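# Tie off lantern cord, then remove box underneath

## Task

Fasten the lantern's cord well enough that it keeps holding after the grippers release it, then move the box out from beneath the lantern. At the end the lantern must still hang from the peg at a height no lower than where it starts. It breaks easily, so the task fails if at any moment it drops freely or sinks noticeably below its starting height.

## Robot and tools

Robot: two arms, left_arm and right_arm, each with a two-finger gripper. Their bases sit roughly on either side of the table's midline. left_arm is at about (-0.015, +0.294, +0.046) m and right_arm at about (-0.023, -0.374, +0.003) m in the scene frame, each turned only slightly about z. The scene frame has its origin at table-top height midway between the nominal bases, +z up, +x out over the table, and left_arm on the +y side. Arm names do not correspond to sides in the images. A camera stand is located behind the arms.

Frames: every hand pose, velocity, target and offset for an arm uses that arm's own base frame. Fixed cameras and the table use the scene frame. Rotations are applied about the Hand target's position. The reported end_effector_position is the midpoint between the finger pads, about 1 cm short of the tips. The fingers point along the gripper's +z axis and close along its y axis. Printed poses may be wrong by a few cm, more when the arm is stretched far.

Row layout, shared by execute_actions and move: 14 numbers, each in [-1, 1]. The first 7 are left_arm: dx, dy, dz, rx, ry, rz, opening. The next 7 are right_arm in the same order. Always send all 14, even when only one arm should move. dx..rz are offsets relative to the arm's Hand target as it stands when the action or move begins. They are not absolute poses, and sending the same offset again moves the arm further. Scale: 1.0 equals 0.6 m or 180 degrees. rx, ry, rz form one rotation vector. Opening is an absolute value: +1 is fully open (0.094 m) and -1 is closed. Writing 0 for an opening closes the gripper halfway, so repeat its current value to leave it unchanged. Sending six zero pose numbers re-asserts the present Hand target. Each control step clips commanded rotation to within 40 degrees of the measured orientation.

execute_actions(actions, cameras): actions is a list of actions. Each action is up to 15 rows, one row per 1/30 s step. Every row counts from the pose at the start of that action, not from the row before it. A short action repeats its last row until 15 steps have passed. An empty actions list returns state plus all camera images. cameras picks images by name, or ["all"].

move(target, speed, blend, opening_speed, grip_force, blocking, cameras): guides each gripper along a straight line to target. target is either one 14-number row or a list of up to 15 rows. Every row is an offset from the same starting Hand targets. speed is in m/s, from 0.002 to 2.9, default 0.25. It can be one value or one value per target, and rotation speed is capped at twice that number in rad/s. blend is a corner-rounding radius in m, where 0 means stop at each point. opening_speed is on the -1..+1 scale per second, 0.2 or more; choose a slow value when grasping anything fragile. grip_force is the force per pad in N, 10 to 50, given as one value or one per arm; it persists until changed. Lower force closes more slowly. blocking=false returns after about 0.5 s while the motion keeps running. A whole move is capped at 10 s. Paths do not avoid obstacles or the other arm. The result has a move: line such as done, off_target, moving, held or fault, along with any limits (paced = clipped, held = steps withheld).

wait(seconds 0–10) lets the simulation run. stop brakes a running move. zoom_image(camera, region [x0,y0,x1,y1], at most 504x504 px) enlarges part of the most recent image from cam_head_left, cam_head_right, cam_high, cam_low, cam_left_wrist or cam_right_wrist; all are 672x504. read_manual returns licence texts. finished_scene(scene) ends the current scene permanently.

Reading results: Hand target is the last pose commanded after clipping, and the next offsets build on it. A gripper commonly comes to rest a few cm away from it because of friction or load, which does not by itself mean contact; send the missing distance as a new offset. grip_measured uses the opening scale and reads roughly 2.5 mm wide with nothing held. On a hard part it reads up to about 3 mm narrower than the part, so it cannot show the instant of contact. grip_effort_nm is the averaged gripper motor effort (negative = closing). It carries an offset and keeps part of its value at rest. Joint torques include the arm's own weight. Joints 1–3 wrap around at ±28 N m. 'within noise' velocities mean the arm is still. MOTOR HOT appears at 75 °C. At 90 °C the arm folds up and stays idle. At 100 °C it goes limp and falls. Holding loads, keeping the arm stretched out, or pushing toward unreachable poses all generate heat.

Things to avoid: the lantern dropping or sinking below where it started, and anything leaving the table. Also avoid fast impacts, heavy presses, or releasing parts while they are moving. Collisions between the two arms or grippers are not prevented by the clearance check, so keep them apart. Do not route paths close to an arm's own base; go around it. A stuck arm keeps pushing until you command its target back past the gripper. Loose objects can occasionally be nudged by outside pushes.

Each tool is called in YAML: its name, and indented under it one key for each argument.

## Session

Scene 1 done. Starting scene 2.

execute_actions:
  actions: []

zoom_image:
  camera: "cam_low"
  region: [300, 140, 480, 320]

zoom_image:
  camera: "cam_head_left"
  region: [180, 40, 440, 260]

zoom_image:
  camera: "cam_head_right"
  region: [180, 40, 440, 260]

zoom_image:
  camera: "cam_high"
  region: [250, 80, 470, 300]

Scene clock: 0.00 s.
left_arm: end_effector_position=(+0.3163, -0.1467, +0.1690) grip_measured=+1.000 grip_effort_nm=n/a end_effector_quat_wxyz=(+0.617, +0.106, +0.775, -0.089) | right_arm: end_effector_position=(+0.2842, -0.0288, +0.2210) grip_measured=+1.000 grip_effort_nm=n/a end_effector_quat_wxyz=(+0.650, -0.046, +0.756, -0.061)
Joint positions: left_arm=[-0.594 1.045 0.303 0.506 -0.307 -0.08 0.094] | right_arm=[-0.223 0.49 0.31 0.029 -0.187 -0.182 0.094]
Joint velocities: within noise
Joint torques (N m): no reading
Heat: left arm: 33 °C; right arm: 27 °C.
Hand target: left_arm +0.3164, -0.1466, +0.1711; +0.618, +0.105, +0.774, -0.089 | right_arm +0.2837, -0.0286, +0.2268; +0.655, -0.046, +0.752, -0.062
Tool commands: left_gripper/opening=+1.0 right_gripper/opening=+1.0

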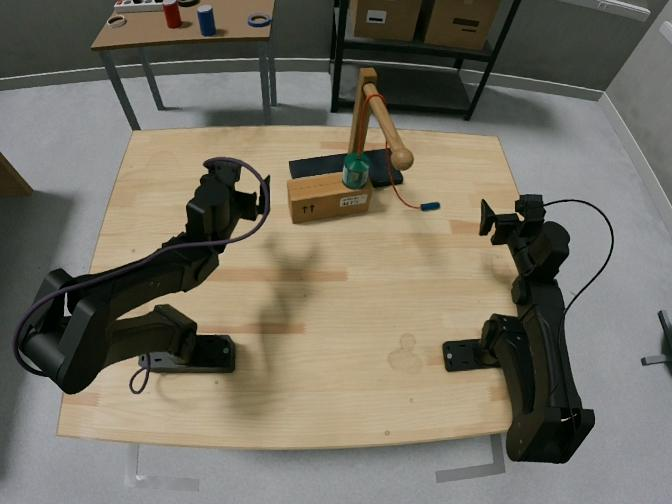

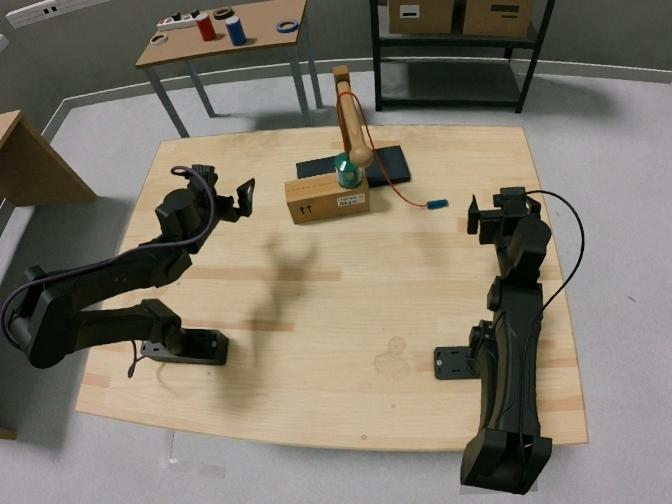

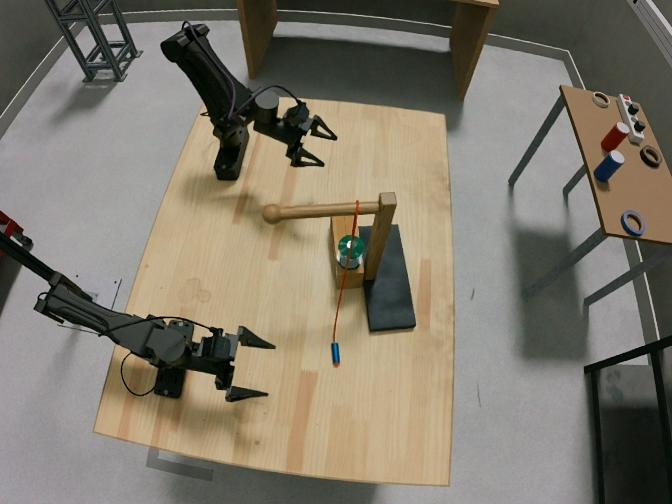

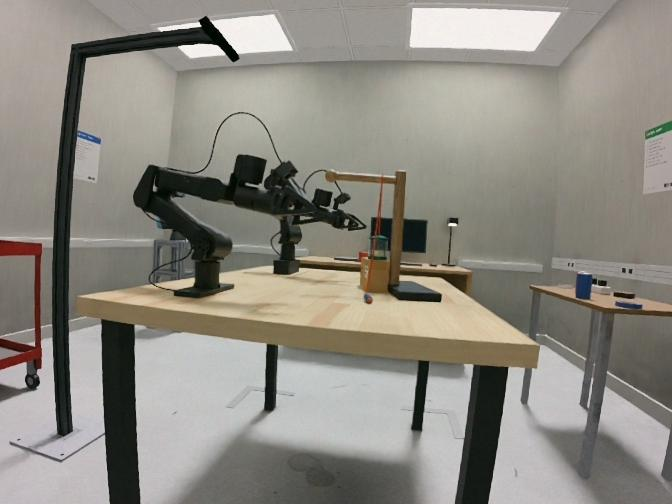

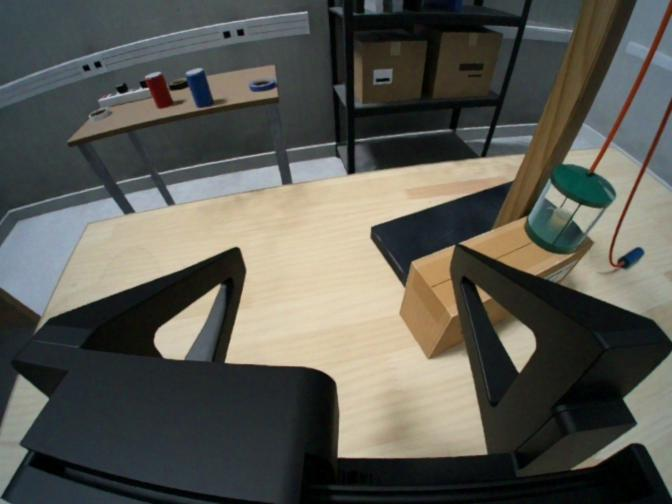

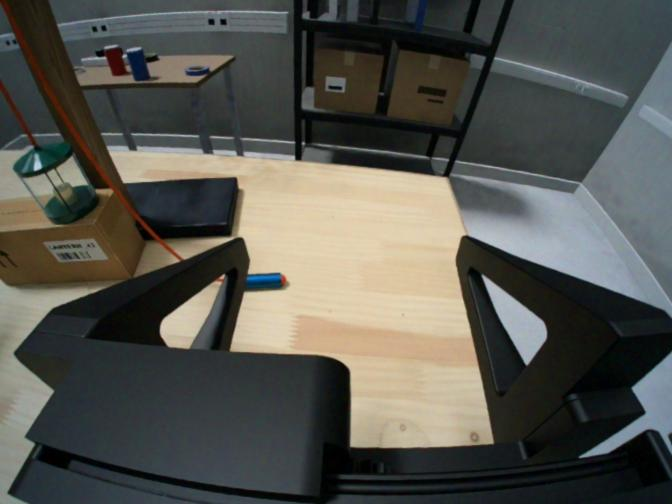

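Scaled by 2.800 from the camera's 672x504 image, which has a finer 960x720 frame.

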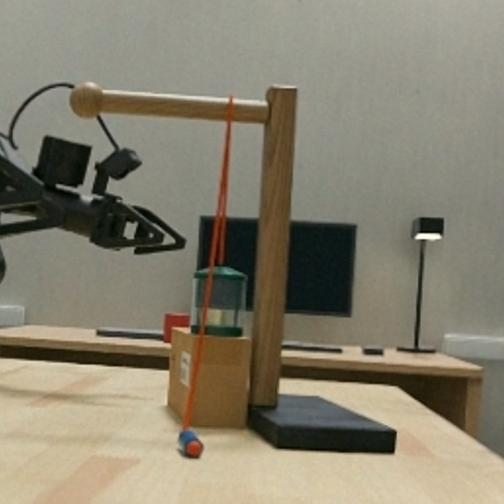

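Scaled by 1.938 from the camera's 672x504 image, which has a finer 960x720 frame.

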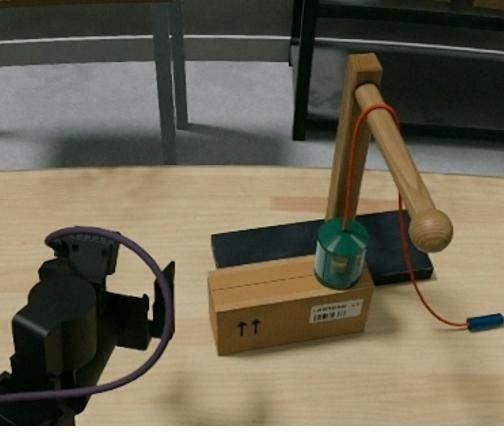

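Scaled by 1.938 from the camera's 672x504 image, which has a finer 960x720 frame.

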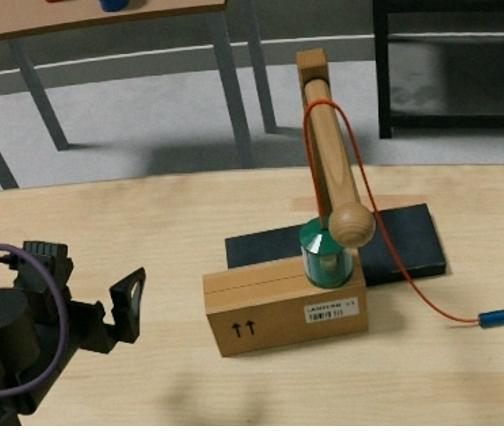

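Scaled by 2.291 from the camera's 672x504 image, which has a finer 960x720 frame.

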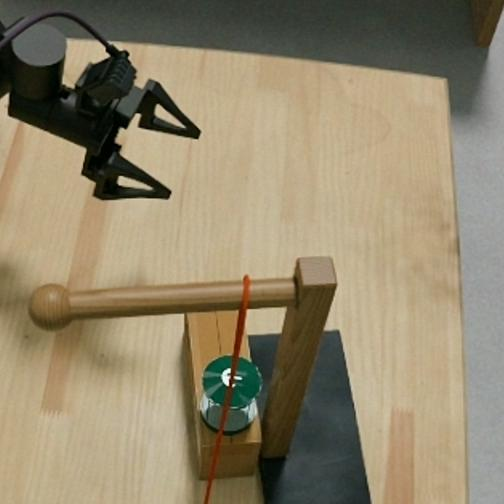

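move:
  target: [0.086, -0.2057, 0.0482, -0.0527, -0.0525, -0.3465, 0.0, 0.252, -0.0023, -0.0947, -0.147, 0.218, 0.467, 0.0]
  speed: 0.3
  cameras: ["cam_left_wrist", "cam_right_wrist", "cam_head_left", "cam_low"]

Scene clock: 96.87 s.
left_arm: end_effector_position=(+0.3635, -0.2691, +0.2009) grip_measured=+0.003 grip_effort_nm=-0.13 end_effector_quat_wxyz=(+0.547, +0.444, +0.553, -0.444) | right_arm: end_effector_position=(+0.4335, -0.0324, +0.1718) grip_measured=+0.001 grip_effort_nm=-0.07 end_effector_quat_wxyz=(-0.293, +0.650, -0.685, -0.153)
Joint positions: left_arm=[-0.28 1.813 0.824 0.974 1.078 0.008 0.047] | right_arm=[-0.338 2.192 2.151 -1.535 -0.673 -1.858 0.047]
Joint torques (N m): left_arm=[0.46 -6.32 7.49 1.94 0.15 -0.05] | right_arm=[0.34 -9.95 9.32 -0.16 -0.5 -0.09]
Heat: left arm: 37 °C; right arm: 35 °C.
Hand target: left_arm +0.3680, -0.2700, +0.2001; +0.547, +0.448, +0.548, -0.447 | right_arm +0.4350, -0.0299, +0.1700; -0.239, +0.672, -0.657, -0.245
Off the commanded pose: left_arm 0.005 m, 1 deg | right_arm 0.003 m, 13 deg.
joint sent to its limit (right arm) — joint 4 (wrist pitch), lower limit. The joint targets are off in orientation, not in position.
move: off_target (right_arm)
Images, in order (width x height): cam_head_left 672x504, cam_low 672x504, cam_left_wrist 672x504, cam_right_wrist 672x504.

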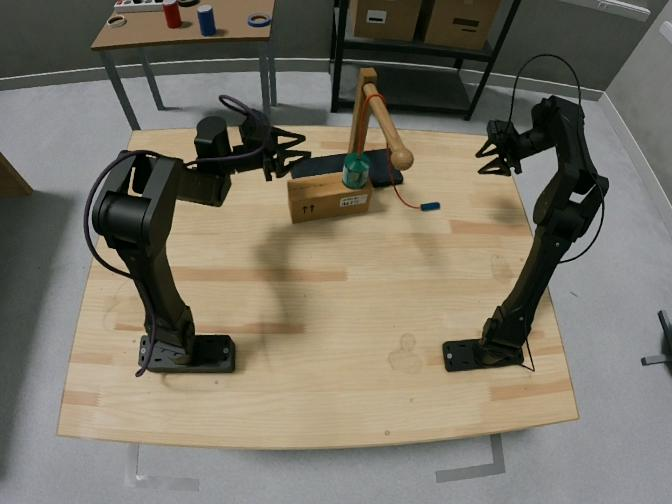

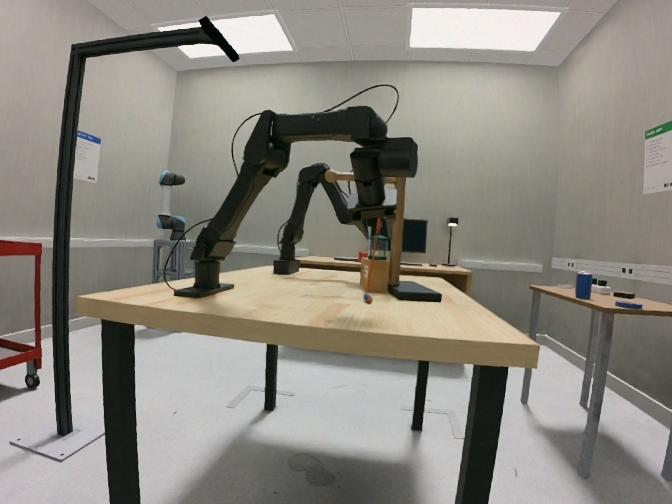

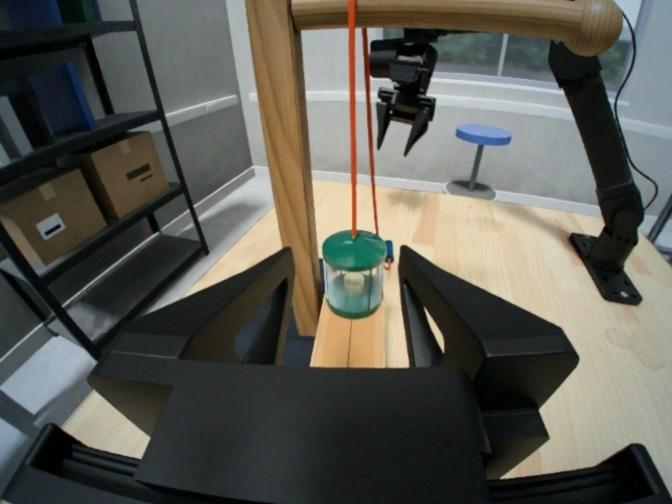

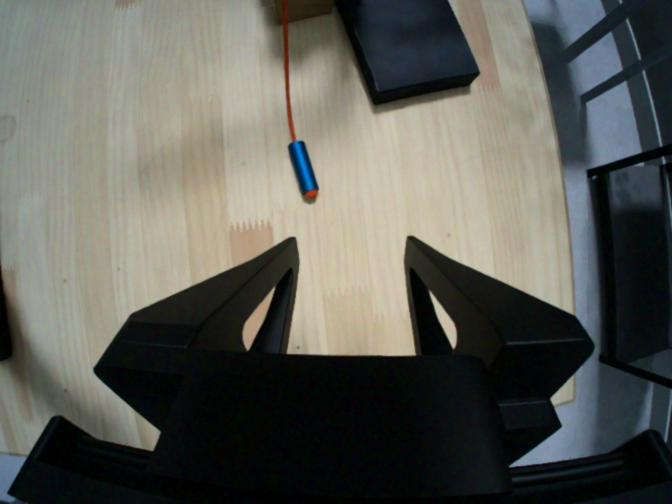

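execute_actions:
  actions: []
  cameras: ["cam_right_wrist", "cam_high"]

Scene clock: 157.07 s.
left_arm: end_effector_position=(+0.3633, -0.2691, +0.2009) grip_measured=+0.003 grip_effort_nm=-0.12 end_effector_quat_wxyz=(+0.546, +0.444, +0.553, -0.445) | right_arm: end_effector_position=(+0.4334, -0.0324, +0.1718) grip_measured=+0.001 grip_effort_nm=-0.07 end_effector_quat_wxyz=(-0.293, +0.650, -0.685, -0.153)
Joint positions: left_arm=[-0.28 1.813 0.824 0.974 1.079 0.007 0.047] | right_arm=[-0.338 2.192 2.151 -1.535 -0.673 -1.859 0.047]
Joint velocities: within noise
Joint torques (N m): left_arm=[0.44 -6.34 7.47 1.93 0.17 -0.04] | right_arm=[0.2 -9.92 9.33 -0.15 -0.52 -0.08]
Heat: left arm: 39 °C; right arm: 35 °C.
Hand target: left_arm +0.3680, -0.2700, +0.2001; +0.547, +0.448, +0.548, -0.447 | right_arm +0.4349, -0.0299, +0.1700; -0.239, +0.672, -0.657, -0.245
Tool commands: left_gripper/opening=+0.0 right_gripper/opening=+0.0
Off the commanded pose: left_arm 0.005 m, 1 deg | right_arm 0.003 m, 13 deg.
Images, in order (width x height): cam_high 672x504, cam_right_wrist 672x504.

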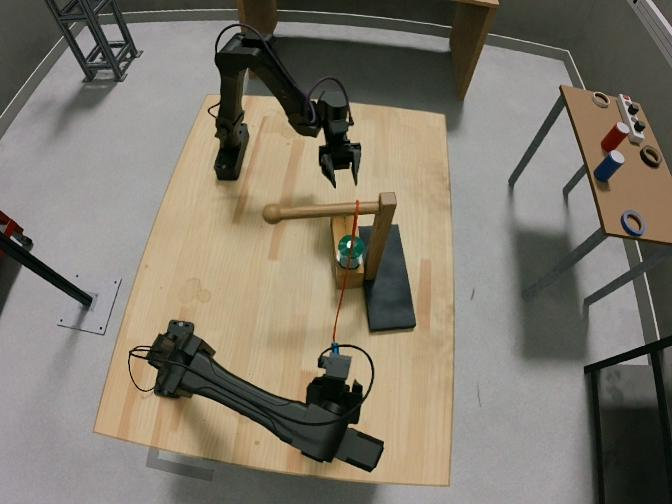

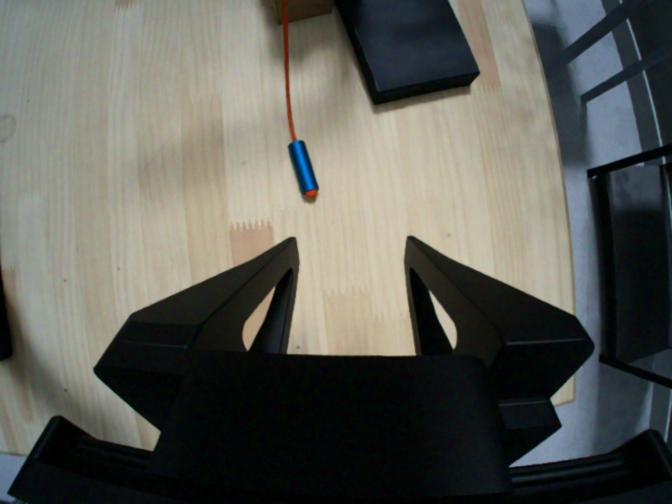

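move:
  target: [0.019, -0.098, -0.0402, 0, 0, 0, -0.3, -0.0195, 0.0508, -0.1628, 0, 0, 0, 0.0]
  speed: 0.12
  cameras: ["cam_right_wrist", "cam_left_wrist"]

Scene clock: 254.27 s.
left_arm: end_effector_position=(+0.3737, -0.3258, +0.1789) grip_measured=-0.297 grip_effort_nm=-0.12 end_effector_quat_wxyz=(+0.545, +0.449, +0.549, -0.447) | right_arm: end_effector_position=(+0.4229, -0.0030, +0.0803) grip_measured=+0.001 grip_effort_nm=-0.06 end_effector_quat_wxyz=(-0.237, +0.672, -0.660, -0.236)
Joint positions: left_arm=[-0.417 1.974 0.933 1.031 0.956 0.006 0.033] | right_arm=[-0.271 2.339 2.02 -1.471 -0.652 -1.934 0.047]
Joint torques (N m): left_arm=[-0.18 -7.6 7.25 1.99 -0.02 -0.04] | right_arm=[0.34 -11.41 5.93 -0.22 -0.48 -0.09]
Heat: left arm: 40 °C; right arm: 36 °C.
Hand target: left_arm +0.3795, -0.3288, +0.1760; +0.548, +0.448, +0.548, -0.447 | right_arm +0.4232, +0.0006, +0.0723; -0.239, +0.672, -0.657, -0.245
Off the commanded pose: left_arm 0.007 m, 0 deg | right_arm 0.009 m, 1 deg.
move: done
Images, in order (width x height): cam_left_wrist 672x504, cam_right_wrist 672x504.

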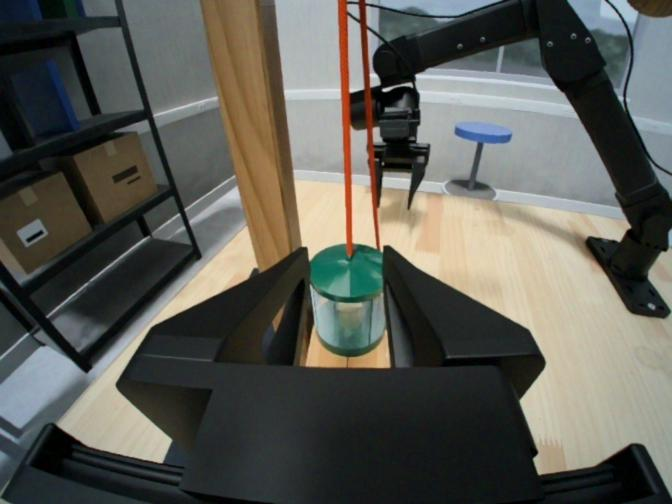

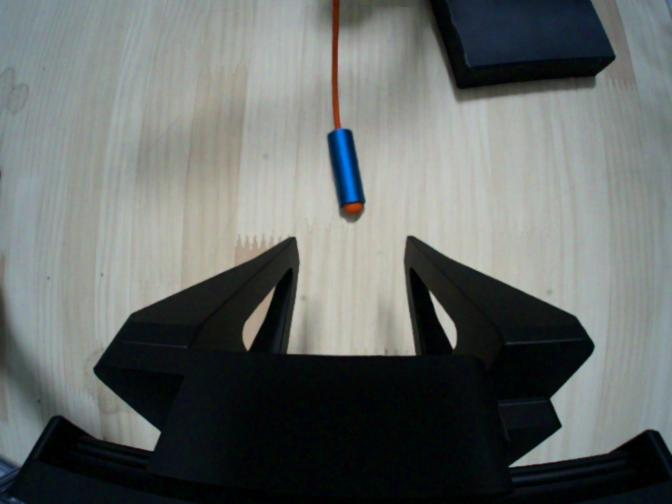

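move:
  target: [0.021, -0.1045, 0, 0, 0, 0, -0.4, -0.0045, 0.0907, -0.1047, 0, 0, 0, 0.0]
  speed: 0.1
  cameras: ["cam_right_wrist", "cam_left_wrist"]

Scene clock: 320.43 s.
left_arm: end_effector_position=(+0.3857, -0.3873, +0.1893) grip_measured=-0.397 grip_effort_nm=-0.12 end_effector_quat_wxyz=(+0.561, +0.452, +0.533, -0.445) | right_arm: end_effector_position=(+0.4194, +0.0519, +0.0118) grip_measured=+0.001 grip_effort_nm=-0.06 end_effector_quat_wxyz=(-0.234, +0.672, -0.657, -0.247)
Joint positions: left_arm=[-0.543 2.081 1.12 0.997 0.83 0.006 0.028] | right_arm=[-0.151 2.339 1.739 -1.126 -0.68 -1.799 0.047]
Joint torques (N m): left_arm=[-0.14 -8.54 7.72 1.61 -0.06 -0.07] | right_arm=[0.4 -13.05 4.93 0.06 -0.47 0.08]
Heat: left arm: 38 °C; right arm: 37 °C.
Hand target: left_arm +0.3920, -0.3915, +0.1760; +0.548, +0.448, +0.548, -0.447 | right_arm +0.4206, +0.0549, +0.0094; -0.239, +0.672, -0.657, -0.245
Off the commanded pose: left_arm 0.015 m, 2 deg | right_arm 0.004 m, 1 deg.
move: off_target (left_arm)
Images, in order (width x height): cam_left_wrist 672x504, cam_right_wrist 672x504.

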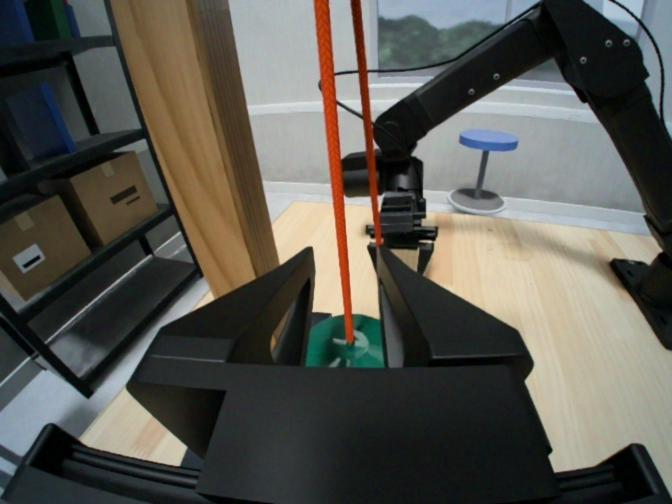

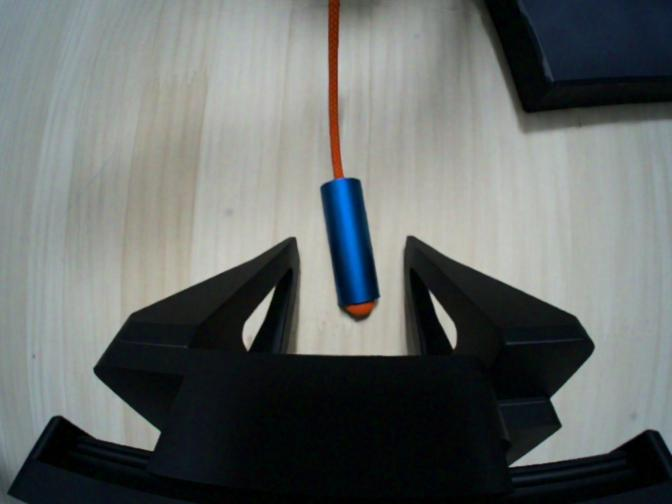

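move:
  target: [0, 0, -0.03, 0, 0, 0, -0.4, 0, 0, 0, 0, 0, 0, -0.9]
  speed: 0.08
  opening_speed: 1.0
  grip_force: [30, 50]
  cameras: ["cam_right_wrist", "cam_left_wrist"]

Scene clock: 337.00 s.
left_arm: end_effector_position=(+0.3884, -0.3888, +0.1667) grip_measured=-0.397 grip_effort_nm=-0.13 end_effector_quat_wxyz=(+0.549, +0.450, +0.545, -0.446) | right_arm: end_effector_position=(+0.4242, +0.0514, +0.0113) grip_measured=-0.652 grip_effort_nm=-1.02 end_effector_quat_wxyz=(-0.241, +0.675, -0.656, -0.239)
Joint positions: left_arm=[-0.543 2.132 1.12 1.015 0.829 0.006 0.028] | right_arm=[-0.151 2.339 1.739 -1.103 -0.681 -1.797 0.016]
Joint torques (N m): left_arm=[-0.1 -9.02 6.68 2.07 -0.04 -0.07] | right_arm=[0.44 -13.09 4.88 -0.1 -0.44 0.07]
Heat: left arm: 41 °C; right arm: 39 °C.
Hand target: left_arm +0.3920, -0.3915, +0.1579; +0.547, +0.448, +0.548, -0.447 | right_arm +0.4206, +0.0549, +0.0095; -0.239, +0.672, -0.657, -0.245
Off the commanded pose: left_arm 0.010 m, 0 deg | right_arm 0.005 m, 1 deg.
grip_force (N): 30, 50
move: done
Images, in order (width x height): cam_left_wrist 672x504, cam_right_wrist 672x504.

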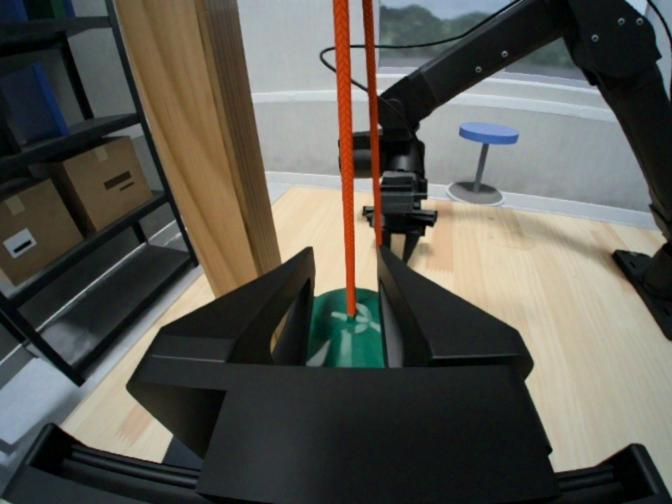

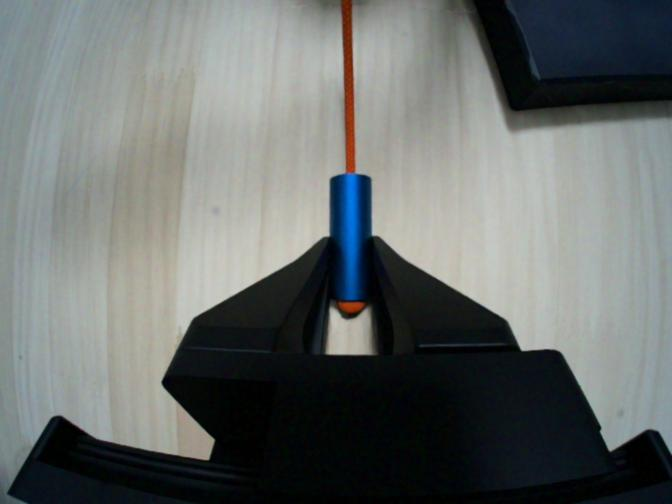

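move:
  target: [0, 0, 0.0, 0, 0, 0, -1.0, 0, 0, 0, 0, 0, 0, -0.9]
  speed: 0.08
  opening_speed: 1.0
  grip_force: [30, 50]
  cameras: ["cam_left_wrist"]

zoom_image:
  camera: "cam_left_wrist"
  region: [250, 180, 450, 380]

Scene clock: 353.67 s.
left_arm: end_effector_position=(+0.3884, -0.3888, +0.1668) grip_measured=-0.935 grip_effort_nm=-0.61 end_effector_quat_wxyz=(+0.550, +0.450, +0.544, -0.446) | right_arm: end_effector_position=(+0.4242, +0.0514, +0.0113) grip_measured=-0.652 grip_effort_nm=-1.02 end_effector_quat_wxyz=(-0.241, +0.675, -0.656, -0.239)
Joint positions: left_arm=[-0.543 2.132 1.12 1.016 0.829 0.006 0.003] | right_arm=[-0.151 2.339 1.739 -1.103 -0.681 -1.797 0.016]
Joint torques (N m): left_arm=[-0.12 -8.99 6.71 2.08 -0.04 -0.07] | right_arm=[0.4 -13.11 4.89 -0.12 -0.44 0.04]
Heat: left arm: 41 °C; right arm: 40 °C.
Hand target: left_arm +0.3920, -0.3915, +0.1579; +0.547, +0.448, +0.548, -0.447 | right_arm +0.4206, +0.0549, +0.0095; -0.239, +0.672, -0.657, -0.245
Off the commanded pose: left_arm 0.010 m, 1 deg | right_arm 0.005 m, 1 deg.
grip_force (N): 30, 50
move: done
Images, in order (width x height): cam_left_wrist 672x504.

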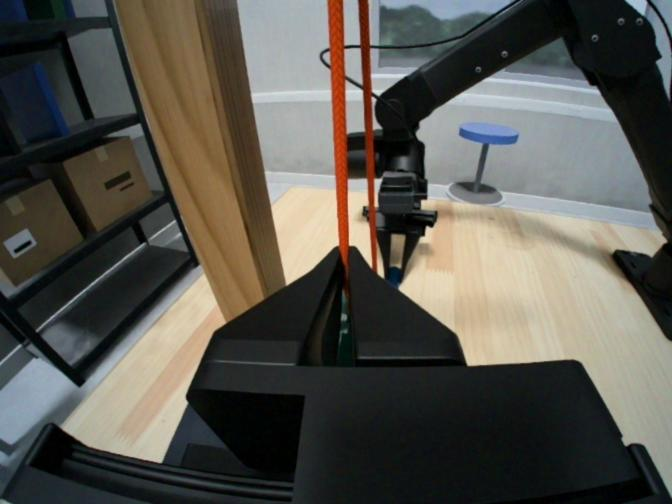

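Scaled by 2.520 from the camera's 672x504 image, which has a finer 960x720 frame.

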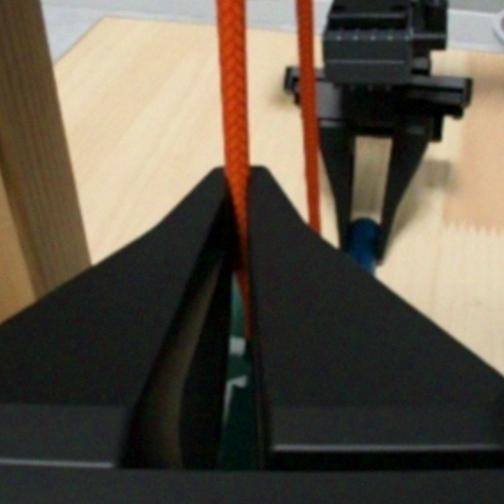

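move:
  target: [0, 0, 0.18, 0, 0, 0, -1.0, 0, 0, 0, 0, 0, 0, -0.9]
  speed: 0.08
  cameras: ["cam_left_wrist", "cam_low"]

zoom_image:
  camera: "cam_low"
  region: [300, 140, 480, 320]

Scene clock: 377.03 s.
left_arm: end_effector_position=(+0.3933, -0.3911, +0.2194) grip_measured=-0.937 grip_effort_nm=-0.66 end_effector_quat_wxyz=(+0.510, +0.441, +0.584, -0.451) | right_arm: end_effector_position=(+0.4242, +0.0514, +0.0113) grip_measured=-0.652 grip_effort_nm=-1.02 end_effector_quat_wxyz=(-0.241, +0.675, -0.656, -0.239)
Joint positions: left_arm=[-0.543 1.983 1.244 0.633 0.825 0.001 0.003] | right_arm=[-0.151 2.339 1.739 -1.103 -0.681 -1.797 0.016]
Joint torques (N m): left_arm=[-0.17 -15.46 9.31 2.15 0.08 -0.02] | right_arm=[0.44 -13.08 4.83 -0.09 -0.45 0.04]
Heat: left arm: 41 °C; right arm: 41 °C.
Hand target: left_arm +0.3920, -0.3916, +0.2660; +0.548, +0.448, +0.547, -0.447 | right_arm +0.4206, +0.0549, +0.0095; -0.239, +0.672, -0.657, -0.245
Off the commanded pose: left_arm 0.047 m, 6 deg | right_arm 0.005 m, 1 deg.
grip_force (N): 30, 50
move: off_target (left_arm)
Images, in order (width x height): cam_low 672x504, cam_left_wrist 672x504.

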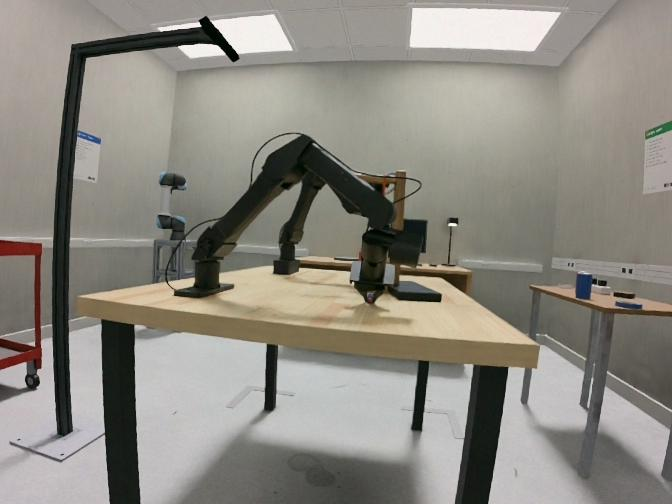

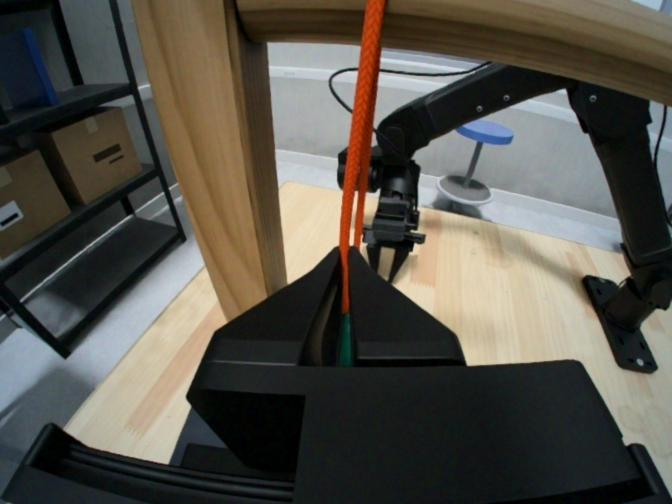

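Scaled by 2.800 from the camera's 672x504 image, which has a finer 960x720 frame.

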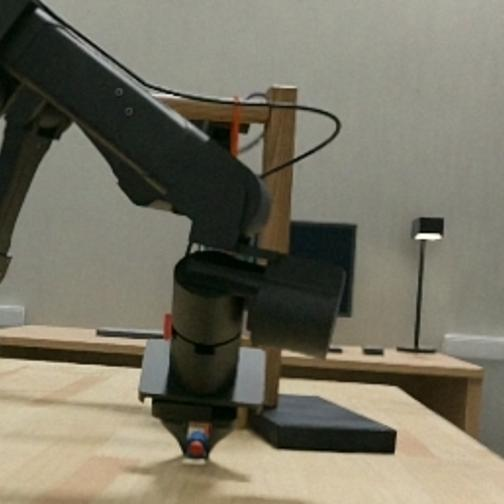

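move:
  target:
    - [0, 0, 0.0233, 0, 0, 0, -1.0, -0.0333, 0.0083, 0.2167, 0.082, -0.0656, -0.1446, -0.9]
    - [0, 0, 0.0467, 0, 0, 0, -1.0, -0.0843, 0.1752, 0.3508, 0.2344, -0.1874, -0.4131, -0.9]
  speed: 0.16
  blend: [0.04, 0]
  cameras: ["cam_left_wrist", "cam_right_wrist", "cam_head_left", "cam_low"]

Scene clock: 441.07 s.
left_arm: end_effector_position=(+0.3943, -0.3918, +0.2398) grip_measured=-0.937 grip_effort_nm=-0.66 end_effector_quat_wxyz=(+0.504, +0.440, +0.589, -0.452) | right_arm: end_effector_position=(+0.3701, +0.1594, +0.2185) grip_measured=-0.652 grip_effort_nm=-1.02 end_effector_quat_wxyz=(+0.699, -0.077, +0.707, +0.068)
Joint positions: left_arm=[-0.543 1.949 1.298 0.529 0.825 0.001 0.003] | right_arm=[0.56 1.336 0.441 0.881 0.355 -0.007 0.016]
Joint torques (N m): left_arm=[-0.1 -15.87 10.19 2.16 0.07 0] | right_arm=[0.49 -3.69 7.16 2.13 0.14 0.08]
Heat: left arm: 52 °C; right arm: 43 °C.
Hand target: left_arm +0.3919, -0.3915, +0.2940; +0.548, +0.448, +0.547, -0.447 | right_arm +0.3700, +0.1601, +0.2200; +0.703, -0.071, +0.704, +0.071
Off the commanded pose: left_arm 0.054 m, 7 deg | right_arm 0.002 m, 1 deg.
grip_force (N): 30, 50
move: off_target (left_arm)
Images, in order (width x height): cam_head_left 672x504, cam_low 672x504, cam_left_wrist 672x504, cam_right_wrist 672x504.

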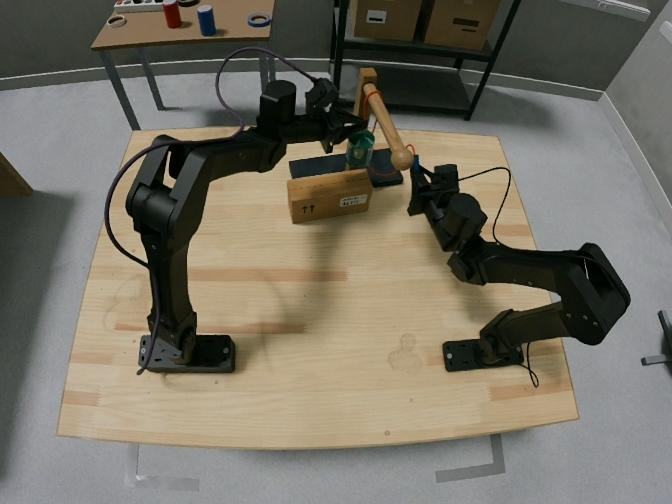

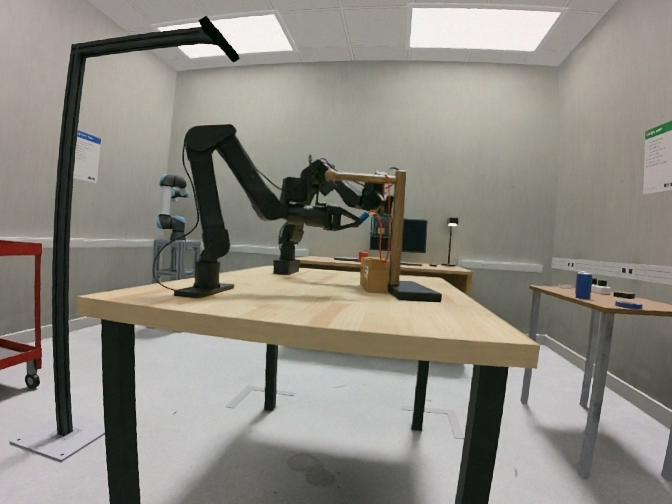

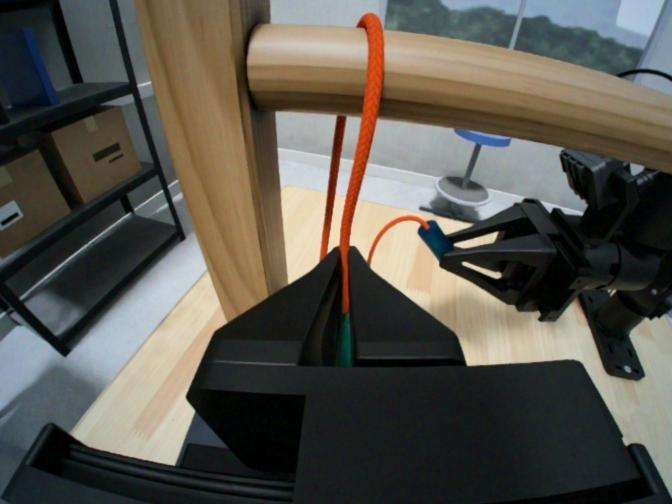

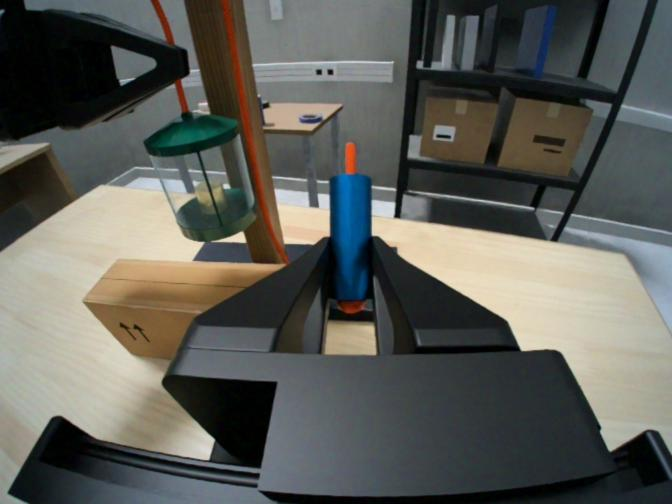

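zoom_image:
  camera: "cam_right_wrist"
  region: [140, 100, 440, 320]

zoom_image:
  camera: "cam_head_left"
  region: [310, 50, 470, 230]

Scaled by 1.680 from the camera's 672x504 image, which has a finer 960x720 frame.

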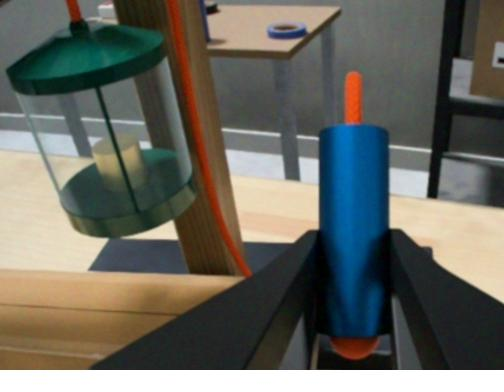

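Scaled by 2.800 from the camera's 672x504 image, which has a finer 960x720 frame.

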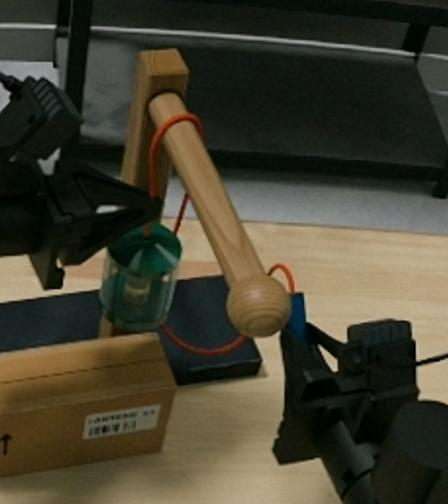

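zoom_image:
  camera: "cam_low"
  region: [280, 140, 440, 300]

Scaled by 3.150 from the camera's 672x504 image, which has a finer 960x720 frame.

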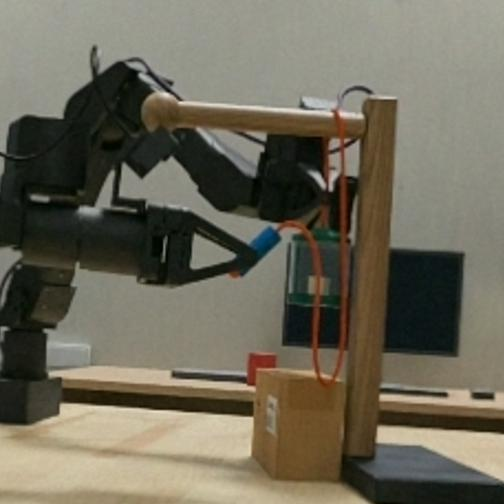

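move:
  target:
    - [0, 0, 0, 0, 0, 0, -1.0, -0.1243, 0.0787, -0.05, 0, 0, 0, -0.9]
    - [0, 0, 0, 0, 0, 0, -1.0, -0.157, 0.2505, -0.0167, 0, 0, 0, -0.9]
    - [0, 0, 0, 0, 0, 0, -1.0, -0.1618, 0.2752, 0.1833, 0, 0, 0, -0.9]
    - [0, 0, 0, 0, 0, 0, -1.0, -0.1325, 0.2553, 0.325, 0, 0, 0, -0.9]
    - [0, 0, 0, 0, 0, 0, -1.0, -0.06, 0.1417, 0.3583, 0, 0, 0, -0.9]
    - [0, 0, 0, 0, 0, 0, -1.0, -0.0413, 0.0435, 0.3083, 0, 0, 0, -0.9]
    - [0, 0, 0, 0, 0, 0, -1.0, -0.0498, -0.0005, 0.1833, 0, 0, 0, -0.9]
  speed: 0.12
  blend: [0.025, 0.025, 0.025, 0.025, 0.025, 0.025, 0]
  cameras: ["cam_left_wrist", "cam_head_left", "cam_low"]

zoom_image:
  camera: "cam_low"
  region: [280, 140, 440, 300]

zoom_image:
  camera: "cam_head_left"
  region: [310, 50, 470, 230]

Scene clock: 508.67 s.
left_arm: end_effector_position=(+0.3943, -0.3918, +0.2398) grip_measured=-0.937 grip_effort_nm=-0.66 end_effector_quat_wxyz=(+0.504, +0.440, +0.589, -0.452) | right_arm: end_effector_position=(+0.3430, +0.1631, +0.3220) grip_measured=-0.652 grip_effort_nm=-1.02 end_effector_quat_wxyz=(+0.693, -0.079, +0.714, +0.061)
Joint positions: left_arm=[-0.543 1.949 1.298 0.529 0.825 0.001 0.003] | right_arm=[0.65 1.045 0.738 0.272 0.452 -0.006 0.016]
Joint torques (N m): left_arm=[-0.13 -15.9 10.24 2.15 0.08 -0.02] | right_arm=[-0.55 -4.89 7.82 2.1 -0.03 0.05]
Heat: left arm: 60 °C; right arm: 35 °C.
Hand target: left_arm +0.3919, -0.3915, +0.2941; +0.548, +0.448, +0.547, -0.447 | right_arm +0.3401, +0.1597, +0.3299; +0.704, -0.071, +0.704, +0.071
Off the commanded pose: left_arm 0.054 m, 7 deg | right_arm 0.009 m, 2 deg.
grip_force (N): 30, 50
move: off_target (left_arm)
Images, in order (width x height): cam_head_left 672x504, cam_low 672x504, cam_left_wrist 672x504.

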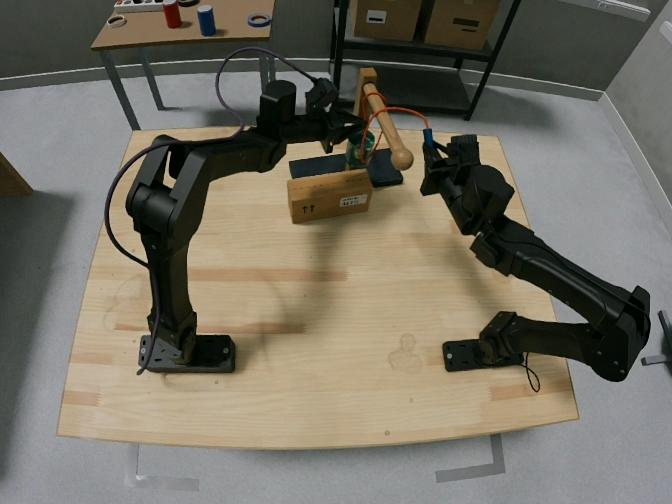

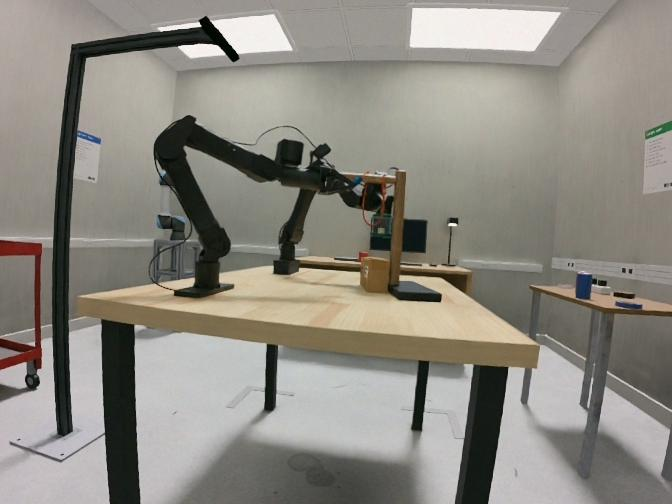

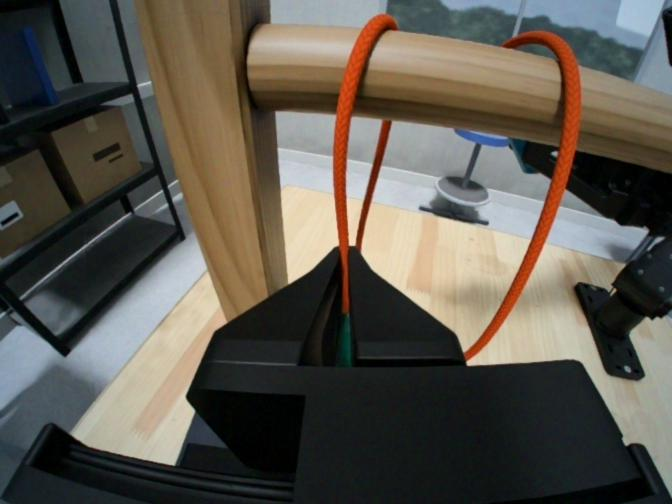

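Scaled by 3.150 from the camera's 672x504 image, which has a finer 960x720 frame.

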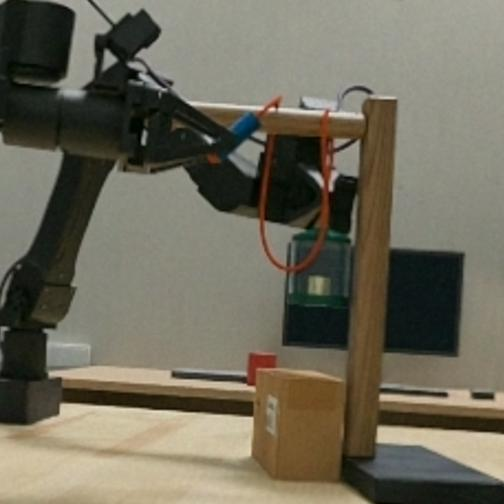

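Scaled by 2.800 from the camera's 672x504 image, which has a finer 960x720 frame.

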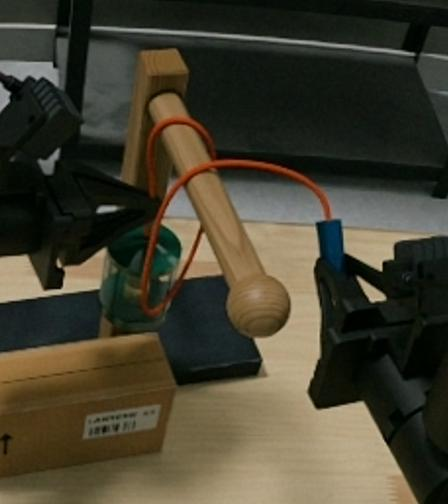

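move:
  target:
    - [0, 0, -0.02, 0, 0, 0, -1.0, 0.0695, -0.097, -0.0332, 0, 0, 0, -0.9]
    - [0, 0, -0.05, 0, 0, 0, -1.0, 0.1342, -0.1693, -0.2, 0, 0, 0, -0.9]
  speed: 0.12
  blend: [0.025, 0]
  cameras: ["cam_left_wrist", "cam_low"]

zoom_image:
  camera: "cam_low"
  region: [280, 140, 440, 300]

Scene clock: 539.27 s.
left_arm: end_effector_position=(+0.3945, -0.3919, +0.2482) grip_measured=-0.937 grip_effort_nm=-0.66 end_effector_quat_wxyz=(+0.524, +0.443, +0.572, -0.450) | right_arm: end_effector_position=(+0.4210, +0.0586, +0.2125) grip_measured=-0.652 grip_effort_nm=-1.02 end_effector_quat_wxyz=(+0.703, -0.071, +0.705, +0.067)
Joint positions: left_arm=[-0.543 1.949 1.291 0.589 0.825 0.001 0.003] | right_arm=[0.092 1.441 0.477 0.96 -0.103 -0.006 0.016]
Joint torques (N m): left_arm=[-0.17 -12.07 6.11 2.61 0.05 0.01] | right_arm=[-0.47 -4.23 6.48 2.16 -0.11 0.06]
Heat: left arm: 62 °C; right arm: 35 °C.
Hand target: left_arm +0.3920, -0.3915, +0.2641; +0.548, +0.448, +0.547, -0.447 | right_arm +0.4207, +0.0581, +0.2100; +0.704, -0.071, +0.703, +0.070
Off the commanded pose: left_arm 0.016 m, 4 deg | right_arm 0.003 m, 0 deg.
grip_force (N): 30, 50
move: off_target (left_arm)
Images, in order (width x height): cam_low 672x504, cam_left_wrist 672x504.

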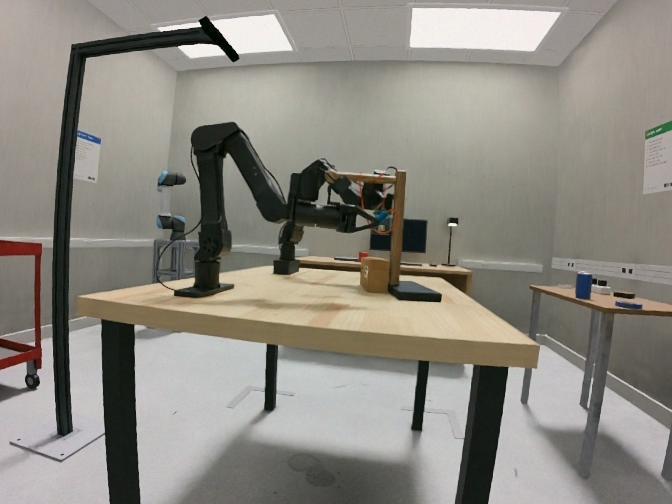

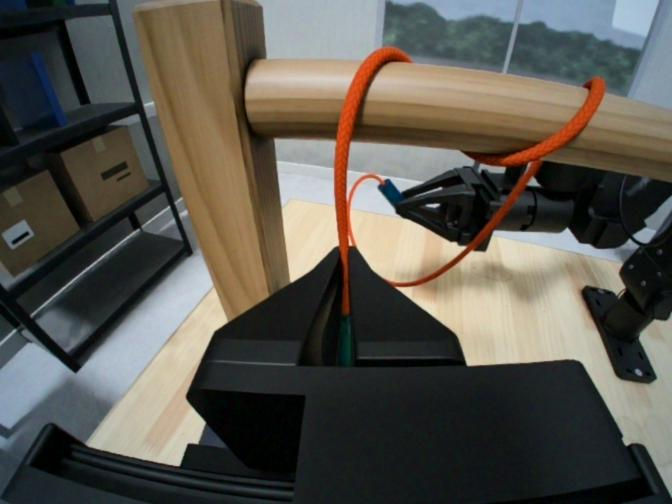

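Scaled by 3.150 from the camera's 672x504 image, which has a finer 960x720 frame.

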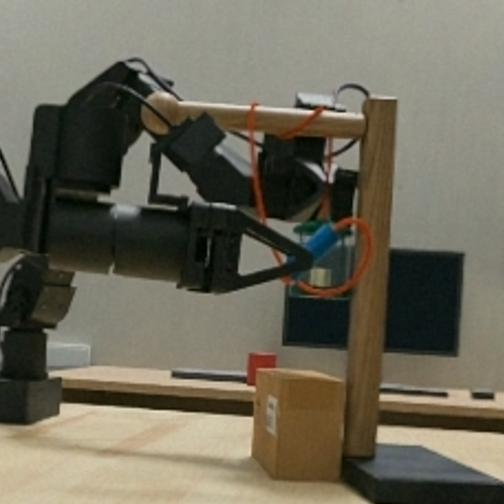

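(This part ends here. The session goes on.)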